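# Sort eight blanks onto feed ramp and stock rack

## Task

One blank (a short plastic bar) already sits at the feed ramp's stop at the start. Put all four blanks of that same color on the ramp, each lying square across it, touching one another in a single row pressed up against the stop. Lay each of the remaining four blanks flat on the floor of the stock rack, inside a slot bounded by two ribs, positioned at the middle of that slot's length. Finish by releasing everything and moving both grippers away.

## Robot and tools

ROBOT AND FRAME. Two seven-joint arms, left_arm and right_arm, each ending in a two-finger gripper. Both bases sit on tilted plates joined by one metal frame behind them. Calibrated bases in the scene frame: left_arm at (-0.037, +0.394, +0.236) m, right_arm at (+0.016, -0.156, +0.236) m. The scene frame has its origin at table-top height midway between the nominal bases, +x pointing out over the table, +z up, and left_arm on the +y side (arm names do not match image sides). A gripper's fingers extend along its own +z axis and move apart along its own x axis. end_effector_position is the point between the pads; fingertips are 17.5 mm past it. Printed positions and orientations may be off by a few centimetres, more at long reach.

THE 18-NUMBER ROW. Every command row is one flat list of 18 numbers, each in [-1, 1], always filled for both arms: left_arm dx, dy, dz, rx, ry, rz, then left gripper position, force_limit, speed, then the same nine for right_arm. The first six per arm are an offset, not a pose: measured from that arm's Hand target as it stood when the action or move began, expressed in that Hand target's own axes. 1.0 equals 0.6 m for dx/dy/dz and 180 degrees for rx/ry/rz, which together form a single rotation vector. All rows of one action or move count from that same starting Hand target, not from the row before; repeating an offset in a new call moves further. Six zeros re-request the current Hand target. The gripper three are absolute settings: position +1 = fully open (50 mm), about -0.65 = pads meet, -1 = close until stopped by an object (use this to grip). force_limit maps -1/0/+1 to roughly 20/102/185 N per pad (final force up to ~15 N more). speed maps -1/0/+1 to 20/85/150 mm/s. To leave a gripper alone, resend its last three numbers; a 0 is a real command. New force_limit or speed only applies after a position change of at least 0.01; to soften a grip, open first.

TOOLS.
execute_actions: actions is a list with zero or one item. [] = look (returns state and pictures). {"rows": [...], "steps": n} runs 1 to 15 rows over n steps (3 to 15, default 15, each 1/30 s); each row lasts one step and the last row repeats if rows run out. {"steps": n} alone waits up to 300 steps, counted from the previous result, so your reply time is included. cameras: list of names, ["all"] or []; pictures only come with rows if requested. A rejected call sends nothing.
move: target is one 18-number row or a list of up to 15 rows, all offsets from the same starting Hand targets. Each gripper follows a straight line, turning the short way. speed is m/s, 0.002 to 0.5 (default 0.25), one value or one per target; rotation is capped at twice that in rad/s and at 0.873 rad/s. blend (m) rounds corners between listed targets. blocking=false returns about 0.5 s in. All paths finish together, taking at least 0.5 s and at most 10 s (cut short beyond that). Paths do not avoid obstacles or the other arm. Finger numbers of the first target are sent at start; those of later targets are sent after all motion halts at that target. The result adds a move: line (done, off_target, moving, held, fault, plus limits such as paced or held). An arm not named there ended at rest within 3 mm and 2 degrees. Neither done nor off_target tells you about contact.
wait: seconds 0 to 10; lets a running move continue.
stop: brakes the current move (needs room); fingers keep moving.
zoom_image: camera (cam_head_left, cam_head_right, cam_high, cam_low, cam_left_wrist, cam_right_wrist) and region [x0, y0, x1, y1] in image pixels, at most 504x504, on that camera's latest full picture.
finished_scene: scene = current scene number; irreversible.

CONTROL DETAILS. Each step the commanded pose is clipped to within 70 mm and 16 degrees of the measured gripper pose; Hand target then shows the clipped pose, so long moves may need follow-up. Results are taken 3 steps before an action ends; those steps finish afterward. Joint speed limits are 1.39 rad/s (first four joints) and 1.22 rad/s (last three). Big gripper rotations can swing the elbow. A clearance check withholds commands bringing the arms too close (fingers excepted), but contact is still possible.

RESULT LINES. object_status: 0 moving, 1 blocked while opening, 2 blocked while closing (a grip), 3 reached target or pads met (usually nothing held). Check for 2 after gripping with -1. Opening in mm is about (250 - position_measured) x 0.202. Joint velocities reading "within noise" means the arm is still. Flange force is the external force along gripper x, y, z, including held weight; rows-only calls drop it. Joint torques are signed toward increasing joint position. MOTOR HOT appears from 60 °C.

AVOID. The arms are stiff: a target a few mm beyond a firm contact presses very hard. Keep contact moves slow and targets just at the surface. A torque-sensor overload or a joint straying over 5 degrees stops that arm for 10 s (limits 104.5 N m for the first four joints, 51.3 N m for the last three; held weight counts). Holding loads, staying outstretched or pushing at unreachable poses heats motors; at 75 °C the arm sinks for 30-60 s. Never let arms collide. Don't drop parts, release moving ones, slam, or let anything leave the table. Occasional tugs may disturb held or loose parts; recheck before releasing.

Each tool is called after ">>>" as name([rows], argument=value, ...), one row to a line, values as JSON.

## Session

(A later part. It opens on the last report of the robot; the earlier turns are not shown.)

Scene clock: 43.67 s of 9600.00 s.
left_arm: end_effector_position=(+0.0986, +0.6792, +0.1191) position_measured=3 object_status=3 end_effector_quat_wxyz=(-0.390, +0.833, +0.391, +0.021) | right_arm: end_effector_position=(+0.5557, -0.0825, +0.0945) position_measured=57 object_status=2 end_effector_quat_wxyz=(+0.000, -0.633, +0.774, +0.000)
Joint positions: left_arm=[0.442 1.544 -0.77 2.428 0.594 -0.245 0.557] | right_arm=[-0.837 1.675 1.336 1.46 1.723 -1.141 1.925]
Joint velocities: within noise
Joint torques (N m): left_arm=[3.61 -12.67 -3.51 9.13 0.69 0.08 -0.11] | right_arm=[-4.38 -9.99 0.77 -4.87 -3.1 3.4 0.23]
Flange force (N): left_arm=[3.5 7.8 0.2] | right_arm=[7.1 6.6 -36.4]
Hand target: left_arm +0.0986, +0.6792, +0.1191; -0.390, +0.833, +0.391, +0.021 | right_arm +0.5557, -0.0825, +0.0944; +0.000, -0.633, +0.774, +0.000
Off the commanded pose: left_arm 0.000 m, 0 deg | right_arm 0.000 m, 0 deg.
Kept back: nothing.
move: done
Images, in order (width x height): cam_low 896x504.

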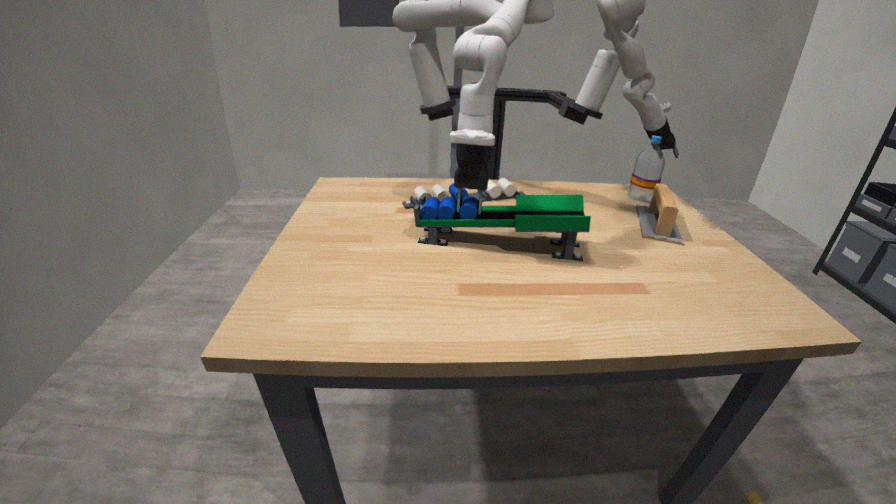

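>>> move(target=[0,0,0,0,0,0,1,-0.8,0,0,0,-0.001,0,0,0,-1,-0.6,-0.6], speed=0.03, cameras=[])

>>> move([
  [0,0,0,0,0,0,1,-0.8,0,0,0,0,0,0,0,0.82,-0.6,-1],
  [0,0,0,0,0,0,1,-0.8,0,0,0,-0.1,0,0,0,0.82,-0.6,-1],
], speed=[0.05,0.08], cameras=["cam_low","cam_right_wrist"])

>>> zoom_image(camera="cam_low", region=[410, 185, 490, 235])

Scene clock: 44.60 s of 9600.00 s.
left_arm: end_effector_position=(+0.0986, +0.6792, +0.1191) position_measured=3 object_status=3 end_effector_quat_wxyz=(-0.390, +0.833, +0.391, +0.021) | right_arm: end_effector_position=(+0.5557, -0.0825, +0.0950) position_measured=57 object_status=2 end_effector_quat_wxyz=(+0.000, -0.633, +0.774, +0.000)
Joint positions: left_arm=[0.442 1.544 -0.77 2.428 0.594 -0.245 0.557] | right_arm=[-0.838 1.674 1.336 1.461 1.724 -1.142 1.925]
Joint velocities: within noise
Joint torques (N m): left_arm=[3.61 -12.58 -3.5 9.13 0.69 0.05 -0.09] | right_arm=[-4.87 -11.88 2.12 -3.11 -1.7 2.22 0.26]
Flange force (N): left_arm=[3.8 7.7 -0.1] | right_arm=[4.3 2.2 -27.8]
Hand target: left_arm +0.0986, +0.6792, +0.1191; -0.390, +0.833, +0.391, +0.021 | right_arm +0.5557, -0.0825, +0.0950; +0.000, -0.633, +0.774, +0.000
Off the commanded pose: left_arm 0.000 m, 0 deg | right_arm 0.000 m, 0 deg.
Kept back: nothing.
move: done
No camera images: "cameras" was empty.

Scene clock: 46.40 s of 9600.00 s.
left_arm: end_effector_position=(+0.0986, +0.6792, +0.1191) position_measured=3 object_status=3 end_effector_quat_wxyz=(-0.390, +0.833, +0.391, +0.021) | right_arm: end_effector_position=(+0.5557, -0.0825, +0.1550) position_measured=30 object_status=3 end_effector_quat_wxyz=(+0.000, -0.633, +0.774, +0.000)
Joint positions: left_arm=[0.442 1.544 -0.77 2.428 0.594 -0.245 0.557] | right_arm=[-0.874 1.587 1.396 1.485 1.801 -1.215 1.909]
Joint velocities: within noise
Joint torques (N m): left_arm=[3.56 -12.59 -3.45 9.11 0.65 0.07 -0.12] | right_arm=[-8.16 -20.27 7.45 -1.84 0.18 0.25 0.24]
Flange force (N): left_arm=[3.7 7.9 -0.3] | right_arm=[0.9 -5.5 -2.3]
Hand target: left_arm +0.0986, +0.6792, +0.1191; -0.390, +0.833, +0.391, +0.021 | right_arm +0.5557, -0.0825, +0.1550; +0.000, -0.633, +0.774, +0.000
Off the commanded pose: left_arm 0.000 m, 0 deg | right_arm 0.000 m, 0 deg.
Kept back: nothing.
move: done
camera_calibration:
cam_right_wrist: T_world_to_cam=[[-0.175939, -0.98426, 0.0166873, 0.0136423], [-0.983765, 0.17641, 0.0329527, 0.607745], [-0.0353778, -0.0106187, -0.999318, 0.341562], [0, 0, 0, 1]] pos_world=[0.612362, -0.0901576, 0.321075]
Images, in order (width x height): cam_low 896x504, cam_right_wrist 896x504.

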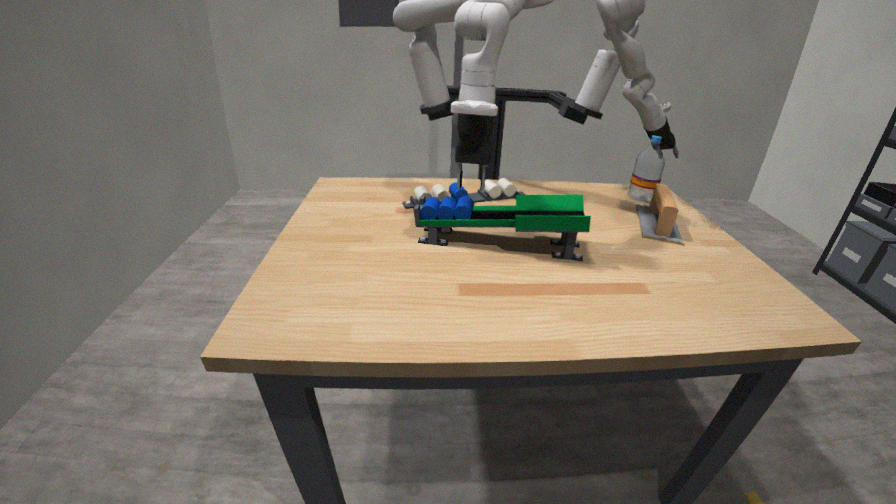

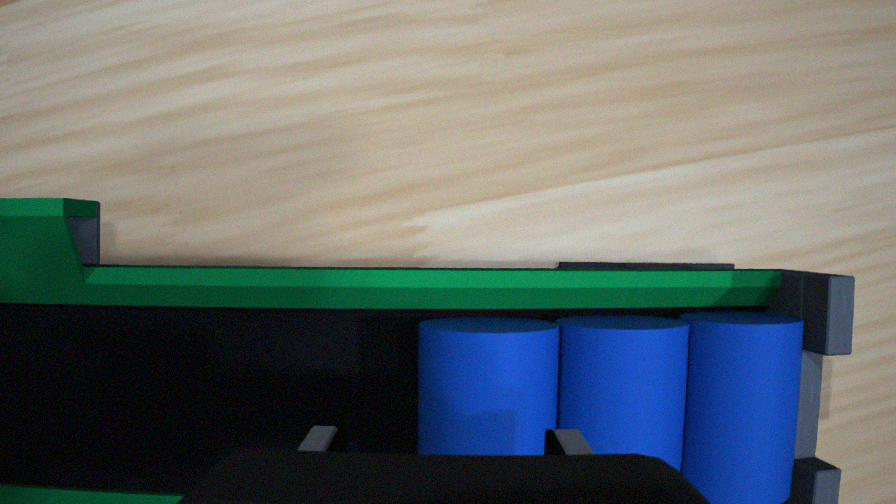

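Scaled by 6.300 from the camera's 896x504 image, which has a finer 1280x720 frame.

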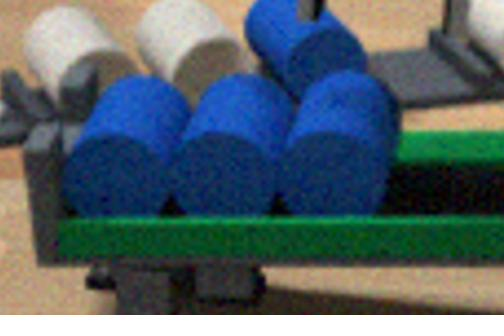

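>>> move([
  [0,0,0,0,0,0,1,-0.8,0,0.095,0.3955,0.075,0,0,-0.1606,0.88,-0.6,-1],
  [0,0,0,0,0,0,1,-0.8,0,0.095,0.3955,0.15,0,0,-0.1606,0.88,-0.6,-1],
  [0,0,0,0,0,0,1,-0.8,0,0.095,0.3955,0.1958,0,0,-0.1606,0.88,-0.6,-1],
], speed=[0.25,0.12,0.06], blend=[0.0,0.01,0], cameras=["cam_low","cam_right_wrist"])

Scene clock: 49.37 s of 9600.00 s.
left_arm: end_effector_position=(+0.0986, +0.6792, +0.1191) position_measured=3 object_status=3 end_effector_quat_wxyz=(-0.390, +0.833, +0.391, +0.021) | right_arm: end_effector_position=(+0.3118, -0.0915, +0.0377) position_measured=21 object_status=3 end_effector_quat_wxyz=(+0.000, +0.806, -0.591, +0.000)
Joint positions: left_arm=[0.442 1.544 -0.77 2.428 0.594 -0.245 0.557] | right_arm=[-1.178 1.787 1.026 2.212 1.155 -1.019 2.99]
Joint velocities: within noise
Joint torques (N m): left_arm=[3.62 -12.65 -3.44 9.17 0.69 0.1 -0.08] | right_arm=[-5.51 -14.67 5.06 3.27 0.28 0.11 0.26]
Flange force (N): left_arm=[3.9 7.8 0.2] | right_arm=[5.5 -3.1 -2.1]
Hand target: left_arm +0.0986, +0.6792, +0.1191; -0.390, +0.833, +0.391, +0.021 | right_arm +0.3118, -0.0915, +0.0376; +0.000, +0.806, -0.591, +0.000
Off the commanded pose: left_arm 0.000 m, 0 deg | right_arm 0.000 m, 0 deg.
Kept back: nothing.
move: done
camera_calibration:
cam_right_wrist: T_world_to_cam=[[0.321752, -0.946679, 0.0165653, -0.187895], [-0.946463, -0.321097, 0.033229, 0.316098], [-0.0261382, -0.0263699, -0.99931, 0.211297], [0, 0, 0, 1]] pos_world=[0.365153, -0.0708059, 0.20376]
Images, in order (width x height): cam_low 896x504, cam_right_wrist 896x504.

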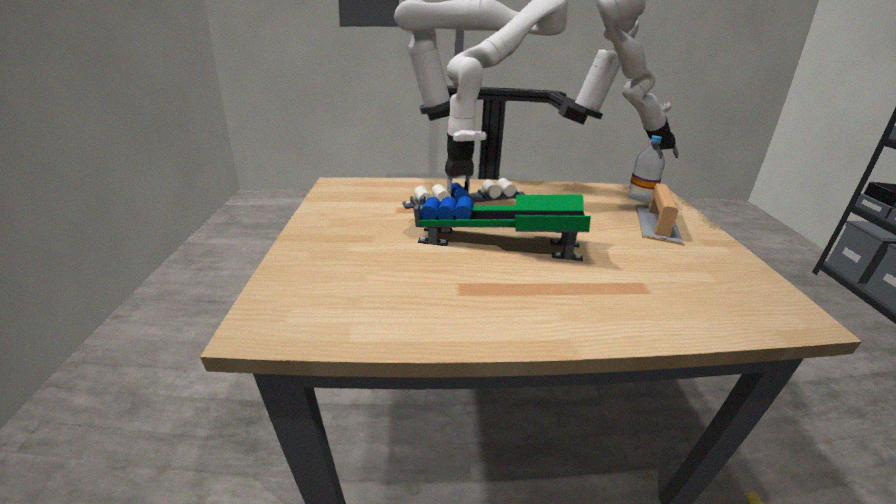

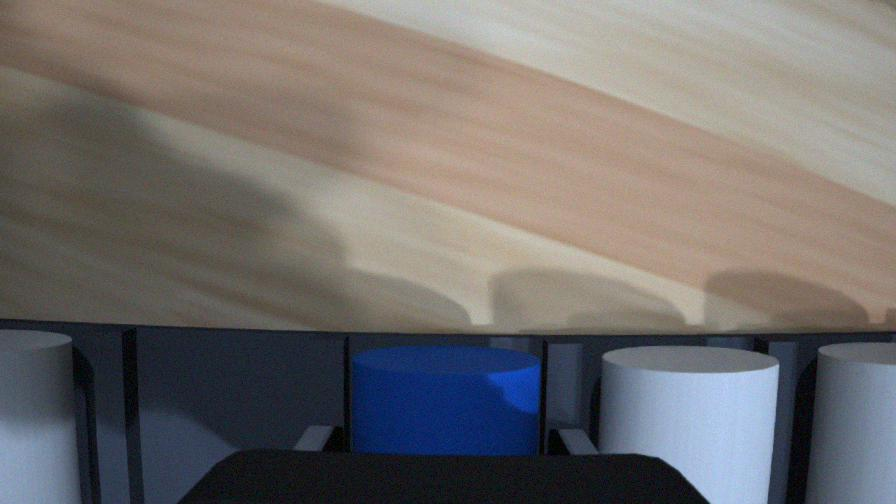

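>>> move([
  [0,0,0,0,0,0,1,-0.8,0,0,0,0,0,0,0,-1,-0.6,-0.6],
  [0,0,0,0,0,0,1,-0.8,0,0,0,-0.1375,0,0,0,-1,-0.6,-0.6],
  [0,0,0,0,0,0,1,-0.8,0,0.0508,-0.4233,-0.1872,0,0,0.1606,-1,-0.6,-0.6],
], speed=[0.1,0.12,0.25], blend=[0,0.02,0], cameras=["cam_right_wrist","cam_low"])

Scene clock: 52.60 s of 9600.00 s.
left_arm: end_effector_position=(+0.0986, +0.6792, +0.1191) position_measured=3 object_status=3 end_effector_quat_wxyz=(-0.390, +0.833, +0.391, +0.021) | right_arm: end_effector_position=(+0.5632, -0.0442, +0.1498) position_measured=57 object_status=2 end_effector_quat_wxyz=(+0.000, -0.633, +0.774, +0.000)
Joint positions: left_arm=[0.442 1.544 -0.77 2.428 0.594 -0.245 0.557] | right_arm=[-0.898 1.597 1.361 1.403 1.832 -1.205 1.792]
Joint velocities: left_arm=[within noise] | right_arm=[0.003 0.001 0.001 -0.008 0.005 -0.006 -0.009]
Joint torques (N m): left_arm=[3.58 -12.63 -3.49 9.18 0.66 0.02 -0.08] | right_arm=[-8.02 -21.49 7.68 -2.12 0.23 0.15 0.11]
Flange force (N): left_arm=[3.8 8.2 -0.2] | right_arm=[0.6 -4.8 -1.2]
Hand target: left_arm +0.0986, +0.6792, +0.1191; -0.390, +0.833, +0.391, +0.021 | right_arm +0.5632, -0.0441, +0.1498; +0.000, -0.633, +0.774, +0.000
Off the commanded pose: left_arm 0.000 m, 0 deg | right_arm 0.000 m, 0 deg.
Kept back: nothing.
move: done
camera_calibration:
cam_right_wrist: T_world_to_cam=[[-0.175871, -0.984273, 0.0166194, 0.0527368], [-0.983786, 0.176337, 0.0327211, 0.608533], [-0.0351371, -0.0105952, -0.999326, 0.336981], [0, 0, 0, 1]] pos_world=[0.619781, -0.0518289, 0.315966]
Images, in order (width x height): cam_low 896x504, cam_right_wrist 896x504.

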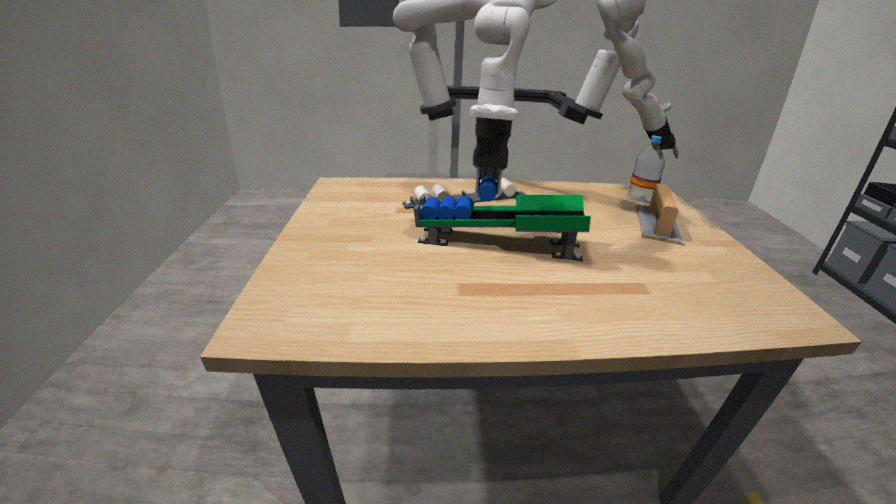

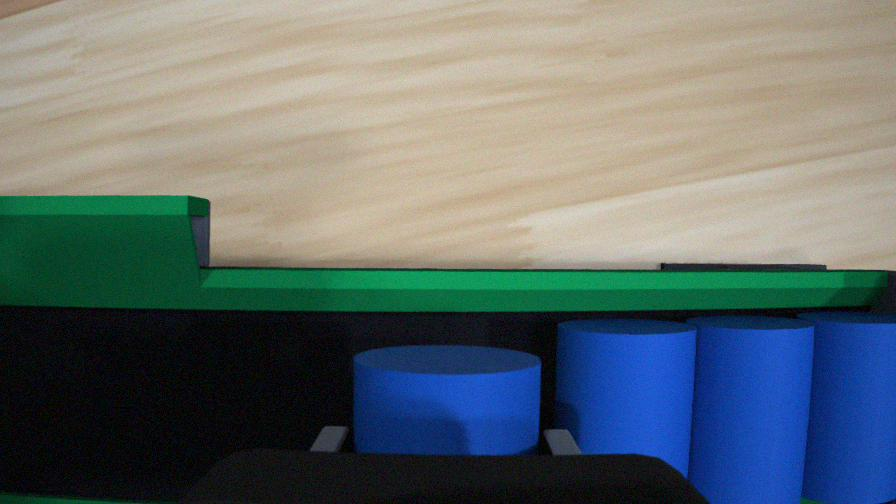

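>>> move([
  [0,0,0,0,0,0,1,-0.8,0,0,0,0.06,0,0,0,-1,-0.6,-0.6],
  [0,0,0,0,0,0,1,-0.8,0,0,0,0.082,0,0,0,-1,-0.6,-0.6],
], speed=[0.1,0.04], blend=[0.01,0], cameras=[])

>>> move(target=[0,0,0,0,0,0,1,-0.8,0,0,0,0.0017,0,0,0,-1,-0.6,-0.6], speed=0.03, cameras=[])

Scene clock: 54.33 s of 9600.00 s.
left_arm: end_effector_position=(+0.0986, +0.6792, +0.1191) position_measured=3 object_status=3 end_effector_quat_wxyz=(-0.390, +0.833, +0.391, +0.021) | right_arm: end_effector_position=(+0.5632, -0.0442, +0.1007) position_measured=57 object_status=2 end_effector_quat_wxyz=(+0.000, -0.633, +0.774, +0.000)
Joint positions: left_arm=[0.442 1.544 -0.77 2.428 0.594 -0.245 0.557] | right_arm=[-0.869 1.668 1.316 1.382 1.775 -1.144 1.802]
Joint velocities: within noise
Joint torques (N m): left_arm=[3.57 -12.62 -3.46 9.09 0.64 0.07 -0.06] | right_arm=[-8.38 -21.69 7.35 -1.57 0.19 0.22 0.26]
Flange force (N): left_arm=[3.8 7.8 -0.2] | right_arm=[0.3 -6.1 -1.3]
Hand target: left_arm +0.0986, +0.6792, +0.1191; -0.390, +0.833, +0.391, +0.021 | right_arm +0.5632, -0.0442, +0.1006; +0.000, -0.633, +0.774, +0.000
Off the commanded pose: left_arm 0.000 m, 0 deg | right_arm 0.000 m, 0 deg.
Kept back: nothing.
move: done; blend cut to 0 m at target 1
No camera images: "cameras" was empty.

Scene clock: 55.03 s of 9600.00 s.
left_arm: end_effector_position=(+0.0986, +0.6792, +0.1191) position_measured=3 object_status=3 end_effector_quat_wxyz=(-0.390, +0.833, +0.391, +0.021) | right_arm: end_effector_position=(+0.5632, -0.0441, +0.0997) position_measured=57 object_status=2 end_effector_quat_wxyz=(+0.000, -0.633, +0.774, +0.000)
Joint positions: left_arm=[0.442 1.544 -0.77 2.428 0.594 -0.245 0.557] | right_arm=[-0.868 1.67 1.315 1.382 1.774 -1.143 1.803]
Joint velocities: within noise
Joint torques (N m): left_arm=[3.56 -12.59 -3.44 9.09 0.7 0.03 -0.12] | right_arm=[-5.71 -13.3 2.31 -3.55 -1.82 2.2 0.24]
Flange force (N): left_arm=[3.9 7.9 -0.4] | right_arm=[5.1 1.3 -25.4]
Hand target: left_arm +0.0986, +0.6792, +0.1191; -0.390, +0.833, +0.391, +0.021 | right_arm +0.5632, -0.0441, +0.0996; +0.000, -0.633, +0.774, +0.000
Off the commanded pose: left_arm 0.000 m, 0 deg | right_arm 0.000 m, 0 deg.
Kept back: nothing.
move: done
No camera images: "cameras" was empty.

Contact with floor. Release and lift.

>>> move([
  [0,0,0,0,0,0,1,-0.8,0,0,0,-0.0006,0,0,0,0.82,-0.6,-1],
  [0,0,0,0,0,0,1,-0.8,0,0,0,-0.09,0,0,0,0.82,-0.6,-1],
], speed=[0.05,0.08], cameras=["cam_low","cam_right_wrist"])

>>> zoom_image(camera="cam_low", region=[400, 165, 520, 235])

Scene clock: 57.00 s of 9600.00 s.
left_arm: end_effector_position=(+0.0986, +0.6792, +0.1191) position_measured=3 object_status=3 end_effector_quat_wxyz=(-0.390, +0.833, +0.391, +0.021) | right_arm: end_effector_position=(+0.5632, -0.0441, +0.1536) position_measured=30 object_status=3 end_effector_quat_wxyz=(+0.000, -0.633, +0.774, +0.000)
Joint positions: left_arm=[0.442 1.544 -0.77 2.428 0.594 -0.245 0.557] | right_arm=[-0.9 1.592 1.364 1.403 1.837 -1.21 1.79]
Joint velocities: within noise
Joint torques (N m): left_arm=[3.57 -12.6 -3.52 9.14 0.66 0.03 -0.07] | right_arm=[-8.26 -21.12 7.34 -2.13 0.21 0.24 0.24]
Flange force (N): left_arm=[3.8 8.0 -0.3] | right_arm=[0.4 -5.8 -2.1]
Hand target: left_arm +0.0986, +0.6792, +0.1191; -0.390, +0.833, +0.391, +0.021 | right_arm +0.5632, -0.0441, +0.1536; +0.000, -0.633, +0.774, +0.000
Off the commanded pose: left_arm 0.000 m, 0 deg | right_arm 0.000 m, 0 deg.
Kept back: nothing.
move: done
camera_calibration:
cam_right_wrist: T_world_to_cam=[[-0.175935, -0.98426, 0.0166886, 0.0527441], [-0.983766, 0.176405, 0.0329473, 0.608412], [-0.0353727, -0.0106211, -0.999318, 0.340835], [0, 0, 0, 1]] pos_world=[0.619871, -0.0517933, 0.319676]
Images, in order (width x height): cam_low 896x504, cam_right_wrist 896x504.

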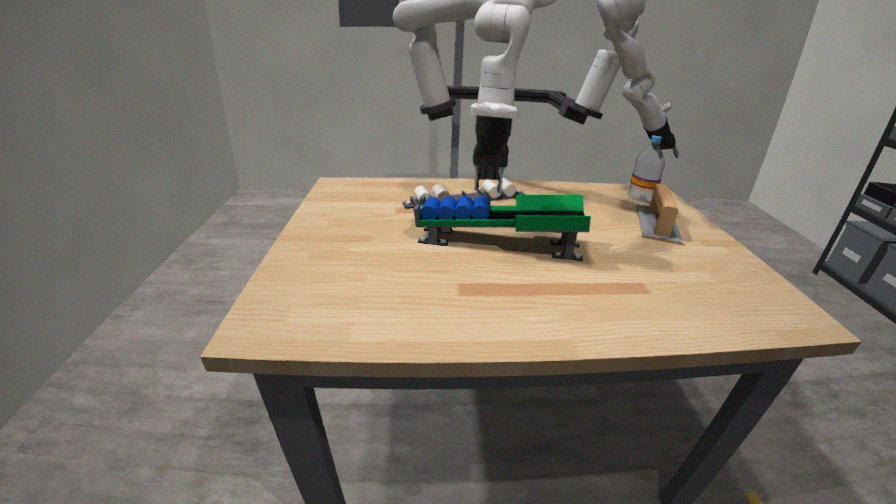

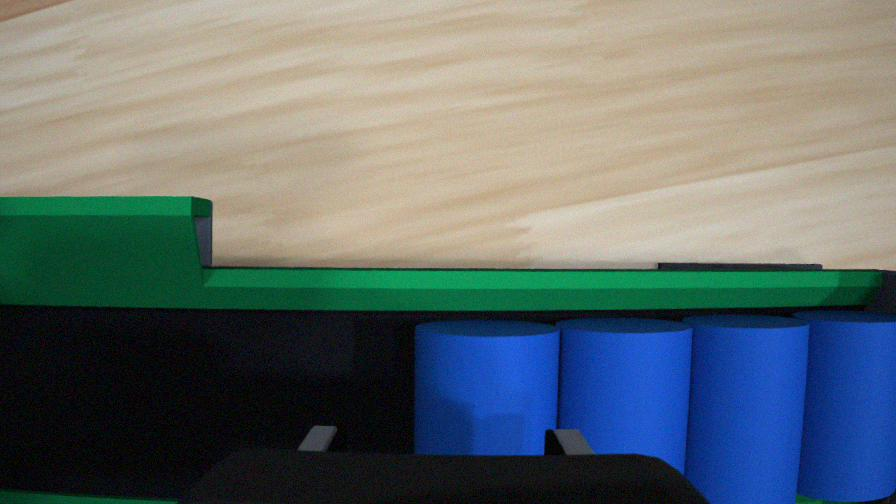

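Scaled by 4.200 from the camera's 896x504 image, which has a finer 1280x720 frame.

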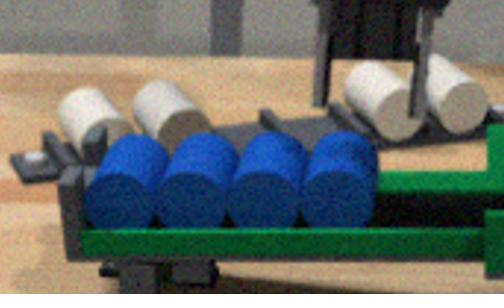

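>>> move(target=[0,0,0,0,0,0,1,-0.8,0,0.1803,0.512,-0.244,0,0,-0.1606,0.82,-0.6,-1], cameras=["cam_high","cam_right_wrist"])

>>> zoom_image(camera="cam_right_wrist", region=[100, 120, 460, 320])

>>> zoom_image(camera="cam_high", region=[420, 180, 500, 310])

Scene clock: 59.20 s of 9600.00 s.
left_arm: end_effector_position=(+0.0986, +0.6792, +0.1191) position_measured=3 object_status=3 end_effector_quat_wxyz=(-0.390, +0.833, +0.391, +0.021) | right_arm: end_effector_position=(+0.2408, -0.0893, +0.3001) position_measured=30 object_status=3 end_effector_quat_wxyz=(+0.000, +0.806, -0.591, +0.000)
Joint positions: left_arm=[0.442 1.544 -0.77 2.428 0.594 -0.245 0.557] | right_arm=[-1.596 1.224 1.607 2.417 2.031 -1.12 2.59]
Joint velocities: within noise
Joint torques (N m): left_arm=[3.58 -12.6 -3.43 9.11 0.69 0.05 -0.08] | right_arm=[-4.06 -10.07 4.14 -3.64 0.2 0.16 0.05]
Flange force (N): left_arm=[4.0 7.8 -0.2] | right_arm=[6.0 -2.7 -1.2]
Hand target: left_arm +0.0986, +0.6792, +0.1191; -0.390, +0.833, +0.391, +0.021 | right_arm +0.2407, -0.0893, +0.3001; +0.000, +0.806, -0.591, +0.000
Off the commanded pose: left_arm 0.000 m, 0 deg | right_arm 0.000 m, 0 deg.
Kept back: nothing.
move: done
camera_calibration:
cam_right_wrist: T_world_to_cam=[[0.321743, -0.946682, 0.0165578, -0.167304], [-0.946465, -0.321088, 0.0332534, 0.240819], [-0.0261639, -0.0263705, -0.99931, 0.471728], [0, 0, 0, 1]] pos_world=[0.294098, -0.0686196, 0.466164]
Images, in order (width x height): cam_high 896x504, cam_right_wrist 896x504.

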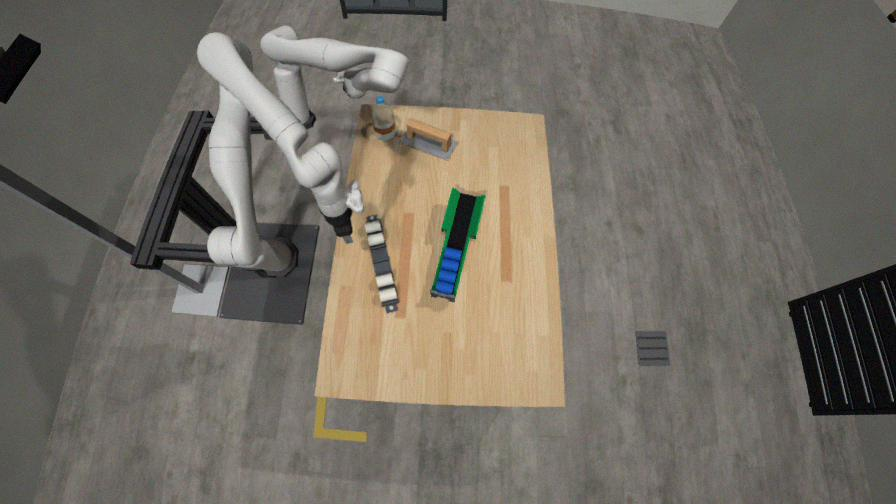

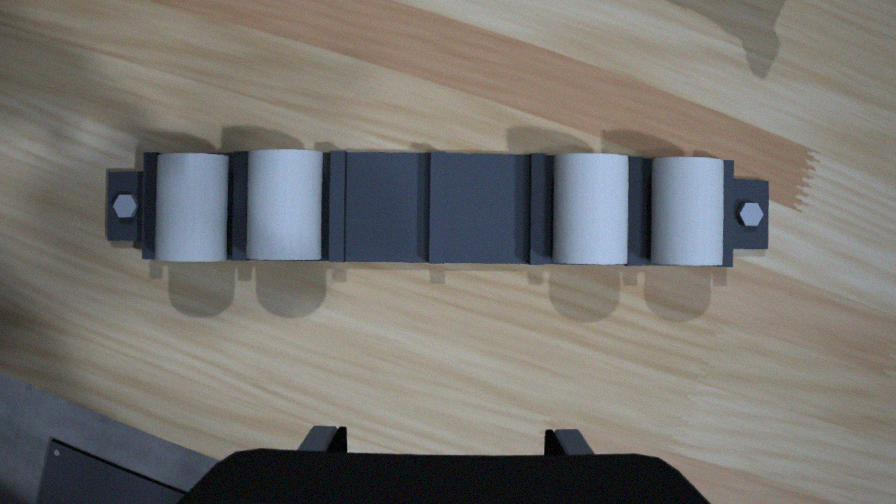

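Scaled by 1.400 from the camera's 896x504 image, which has a finer 1280x720 frame.

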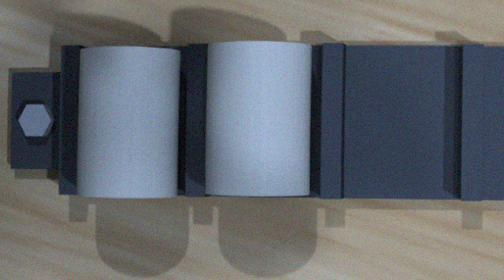

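Scaled by 3.877 from the camera's 896x504 image, which has a finer 1280x720 frame.

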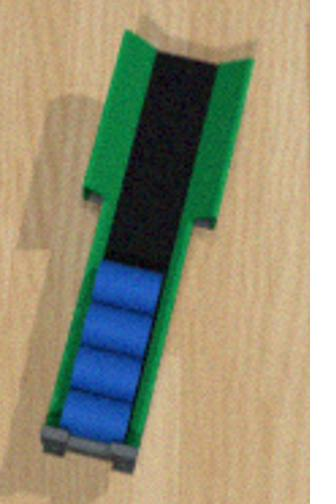

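>>> finished_scene(scene=1)

The scene is finished: the task was done.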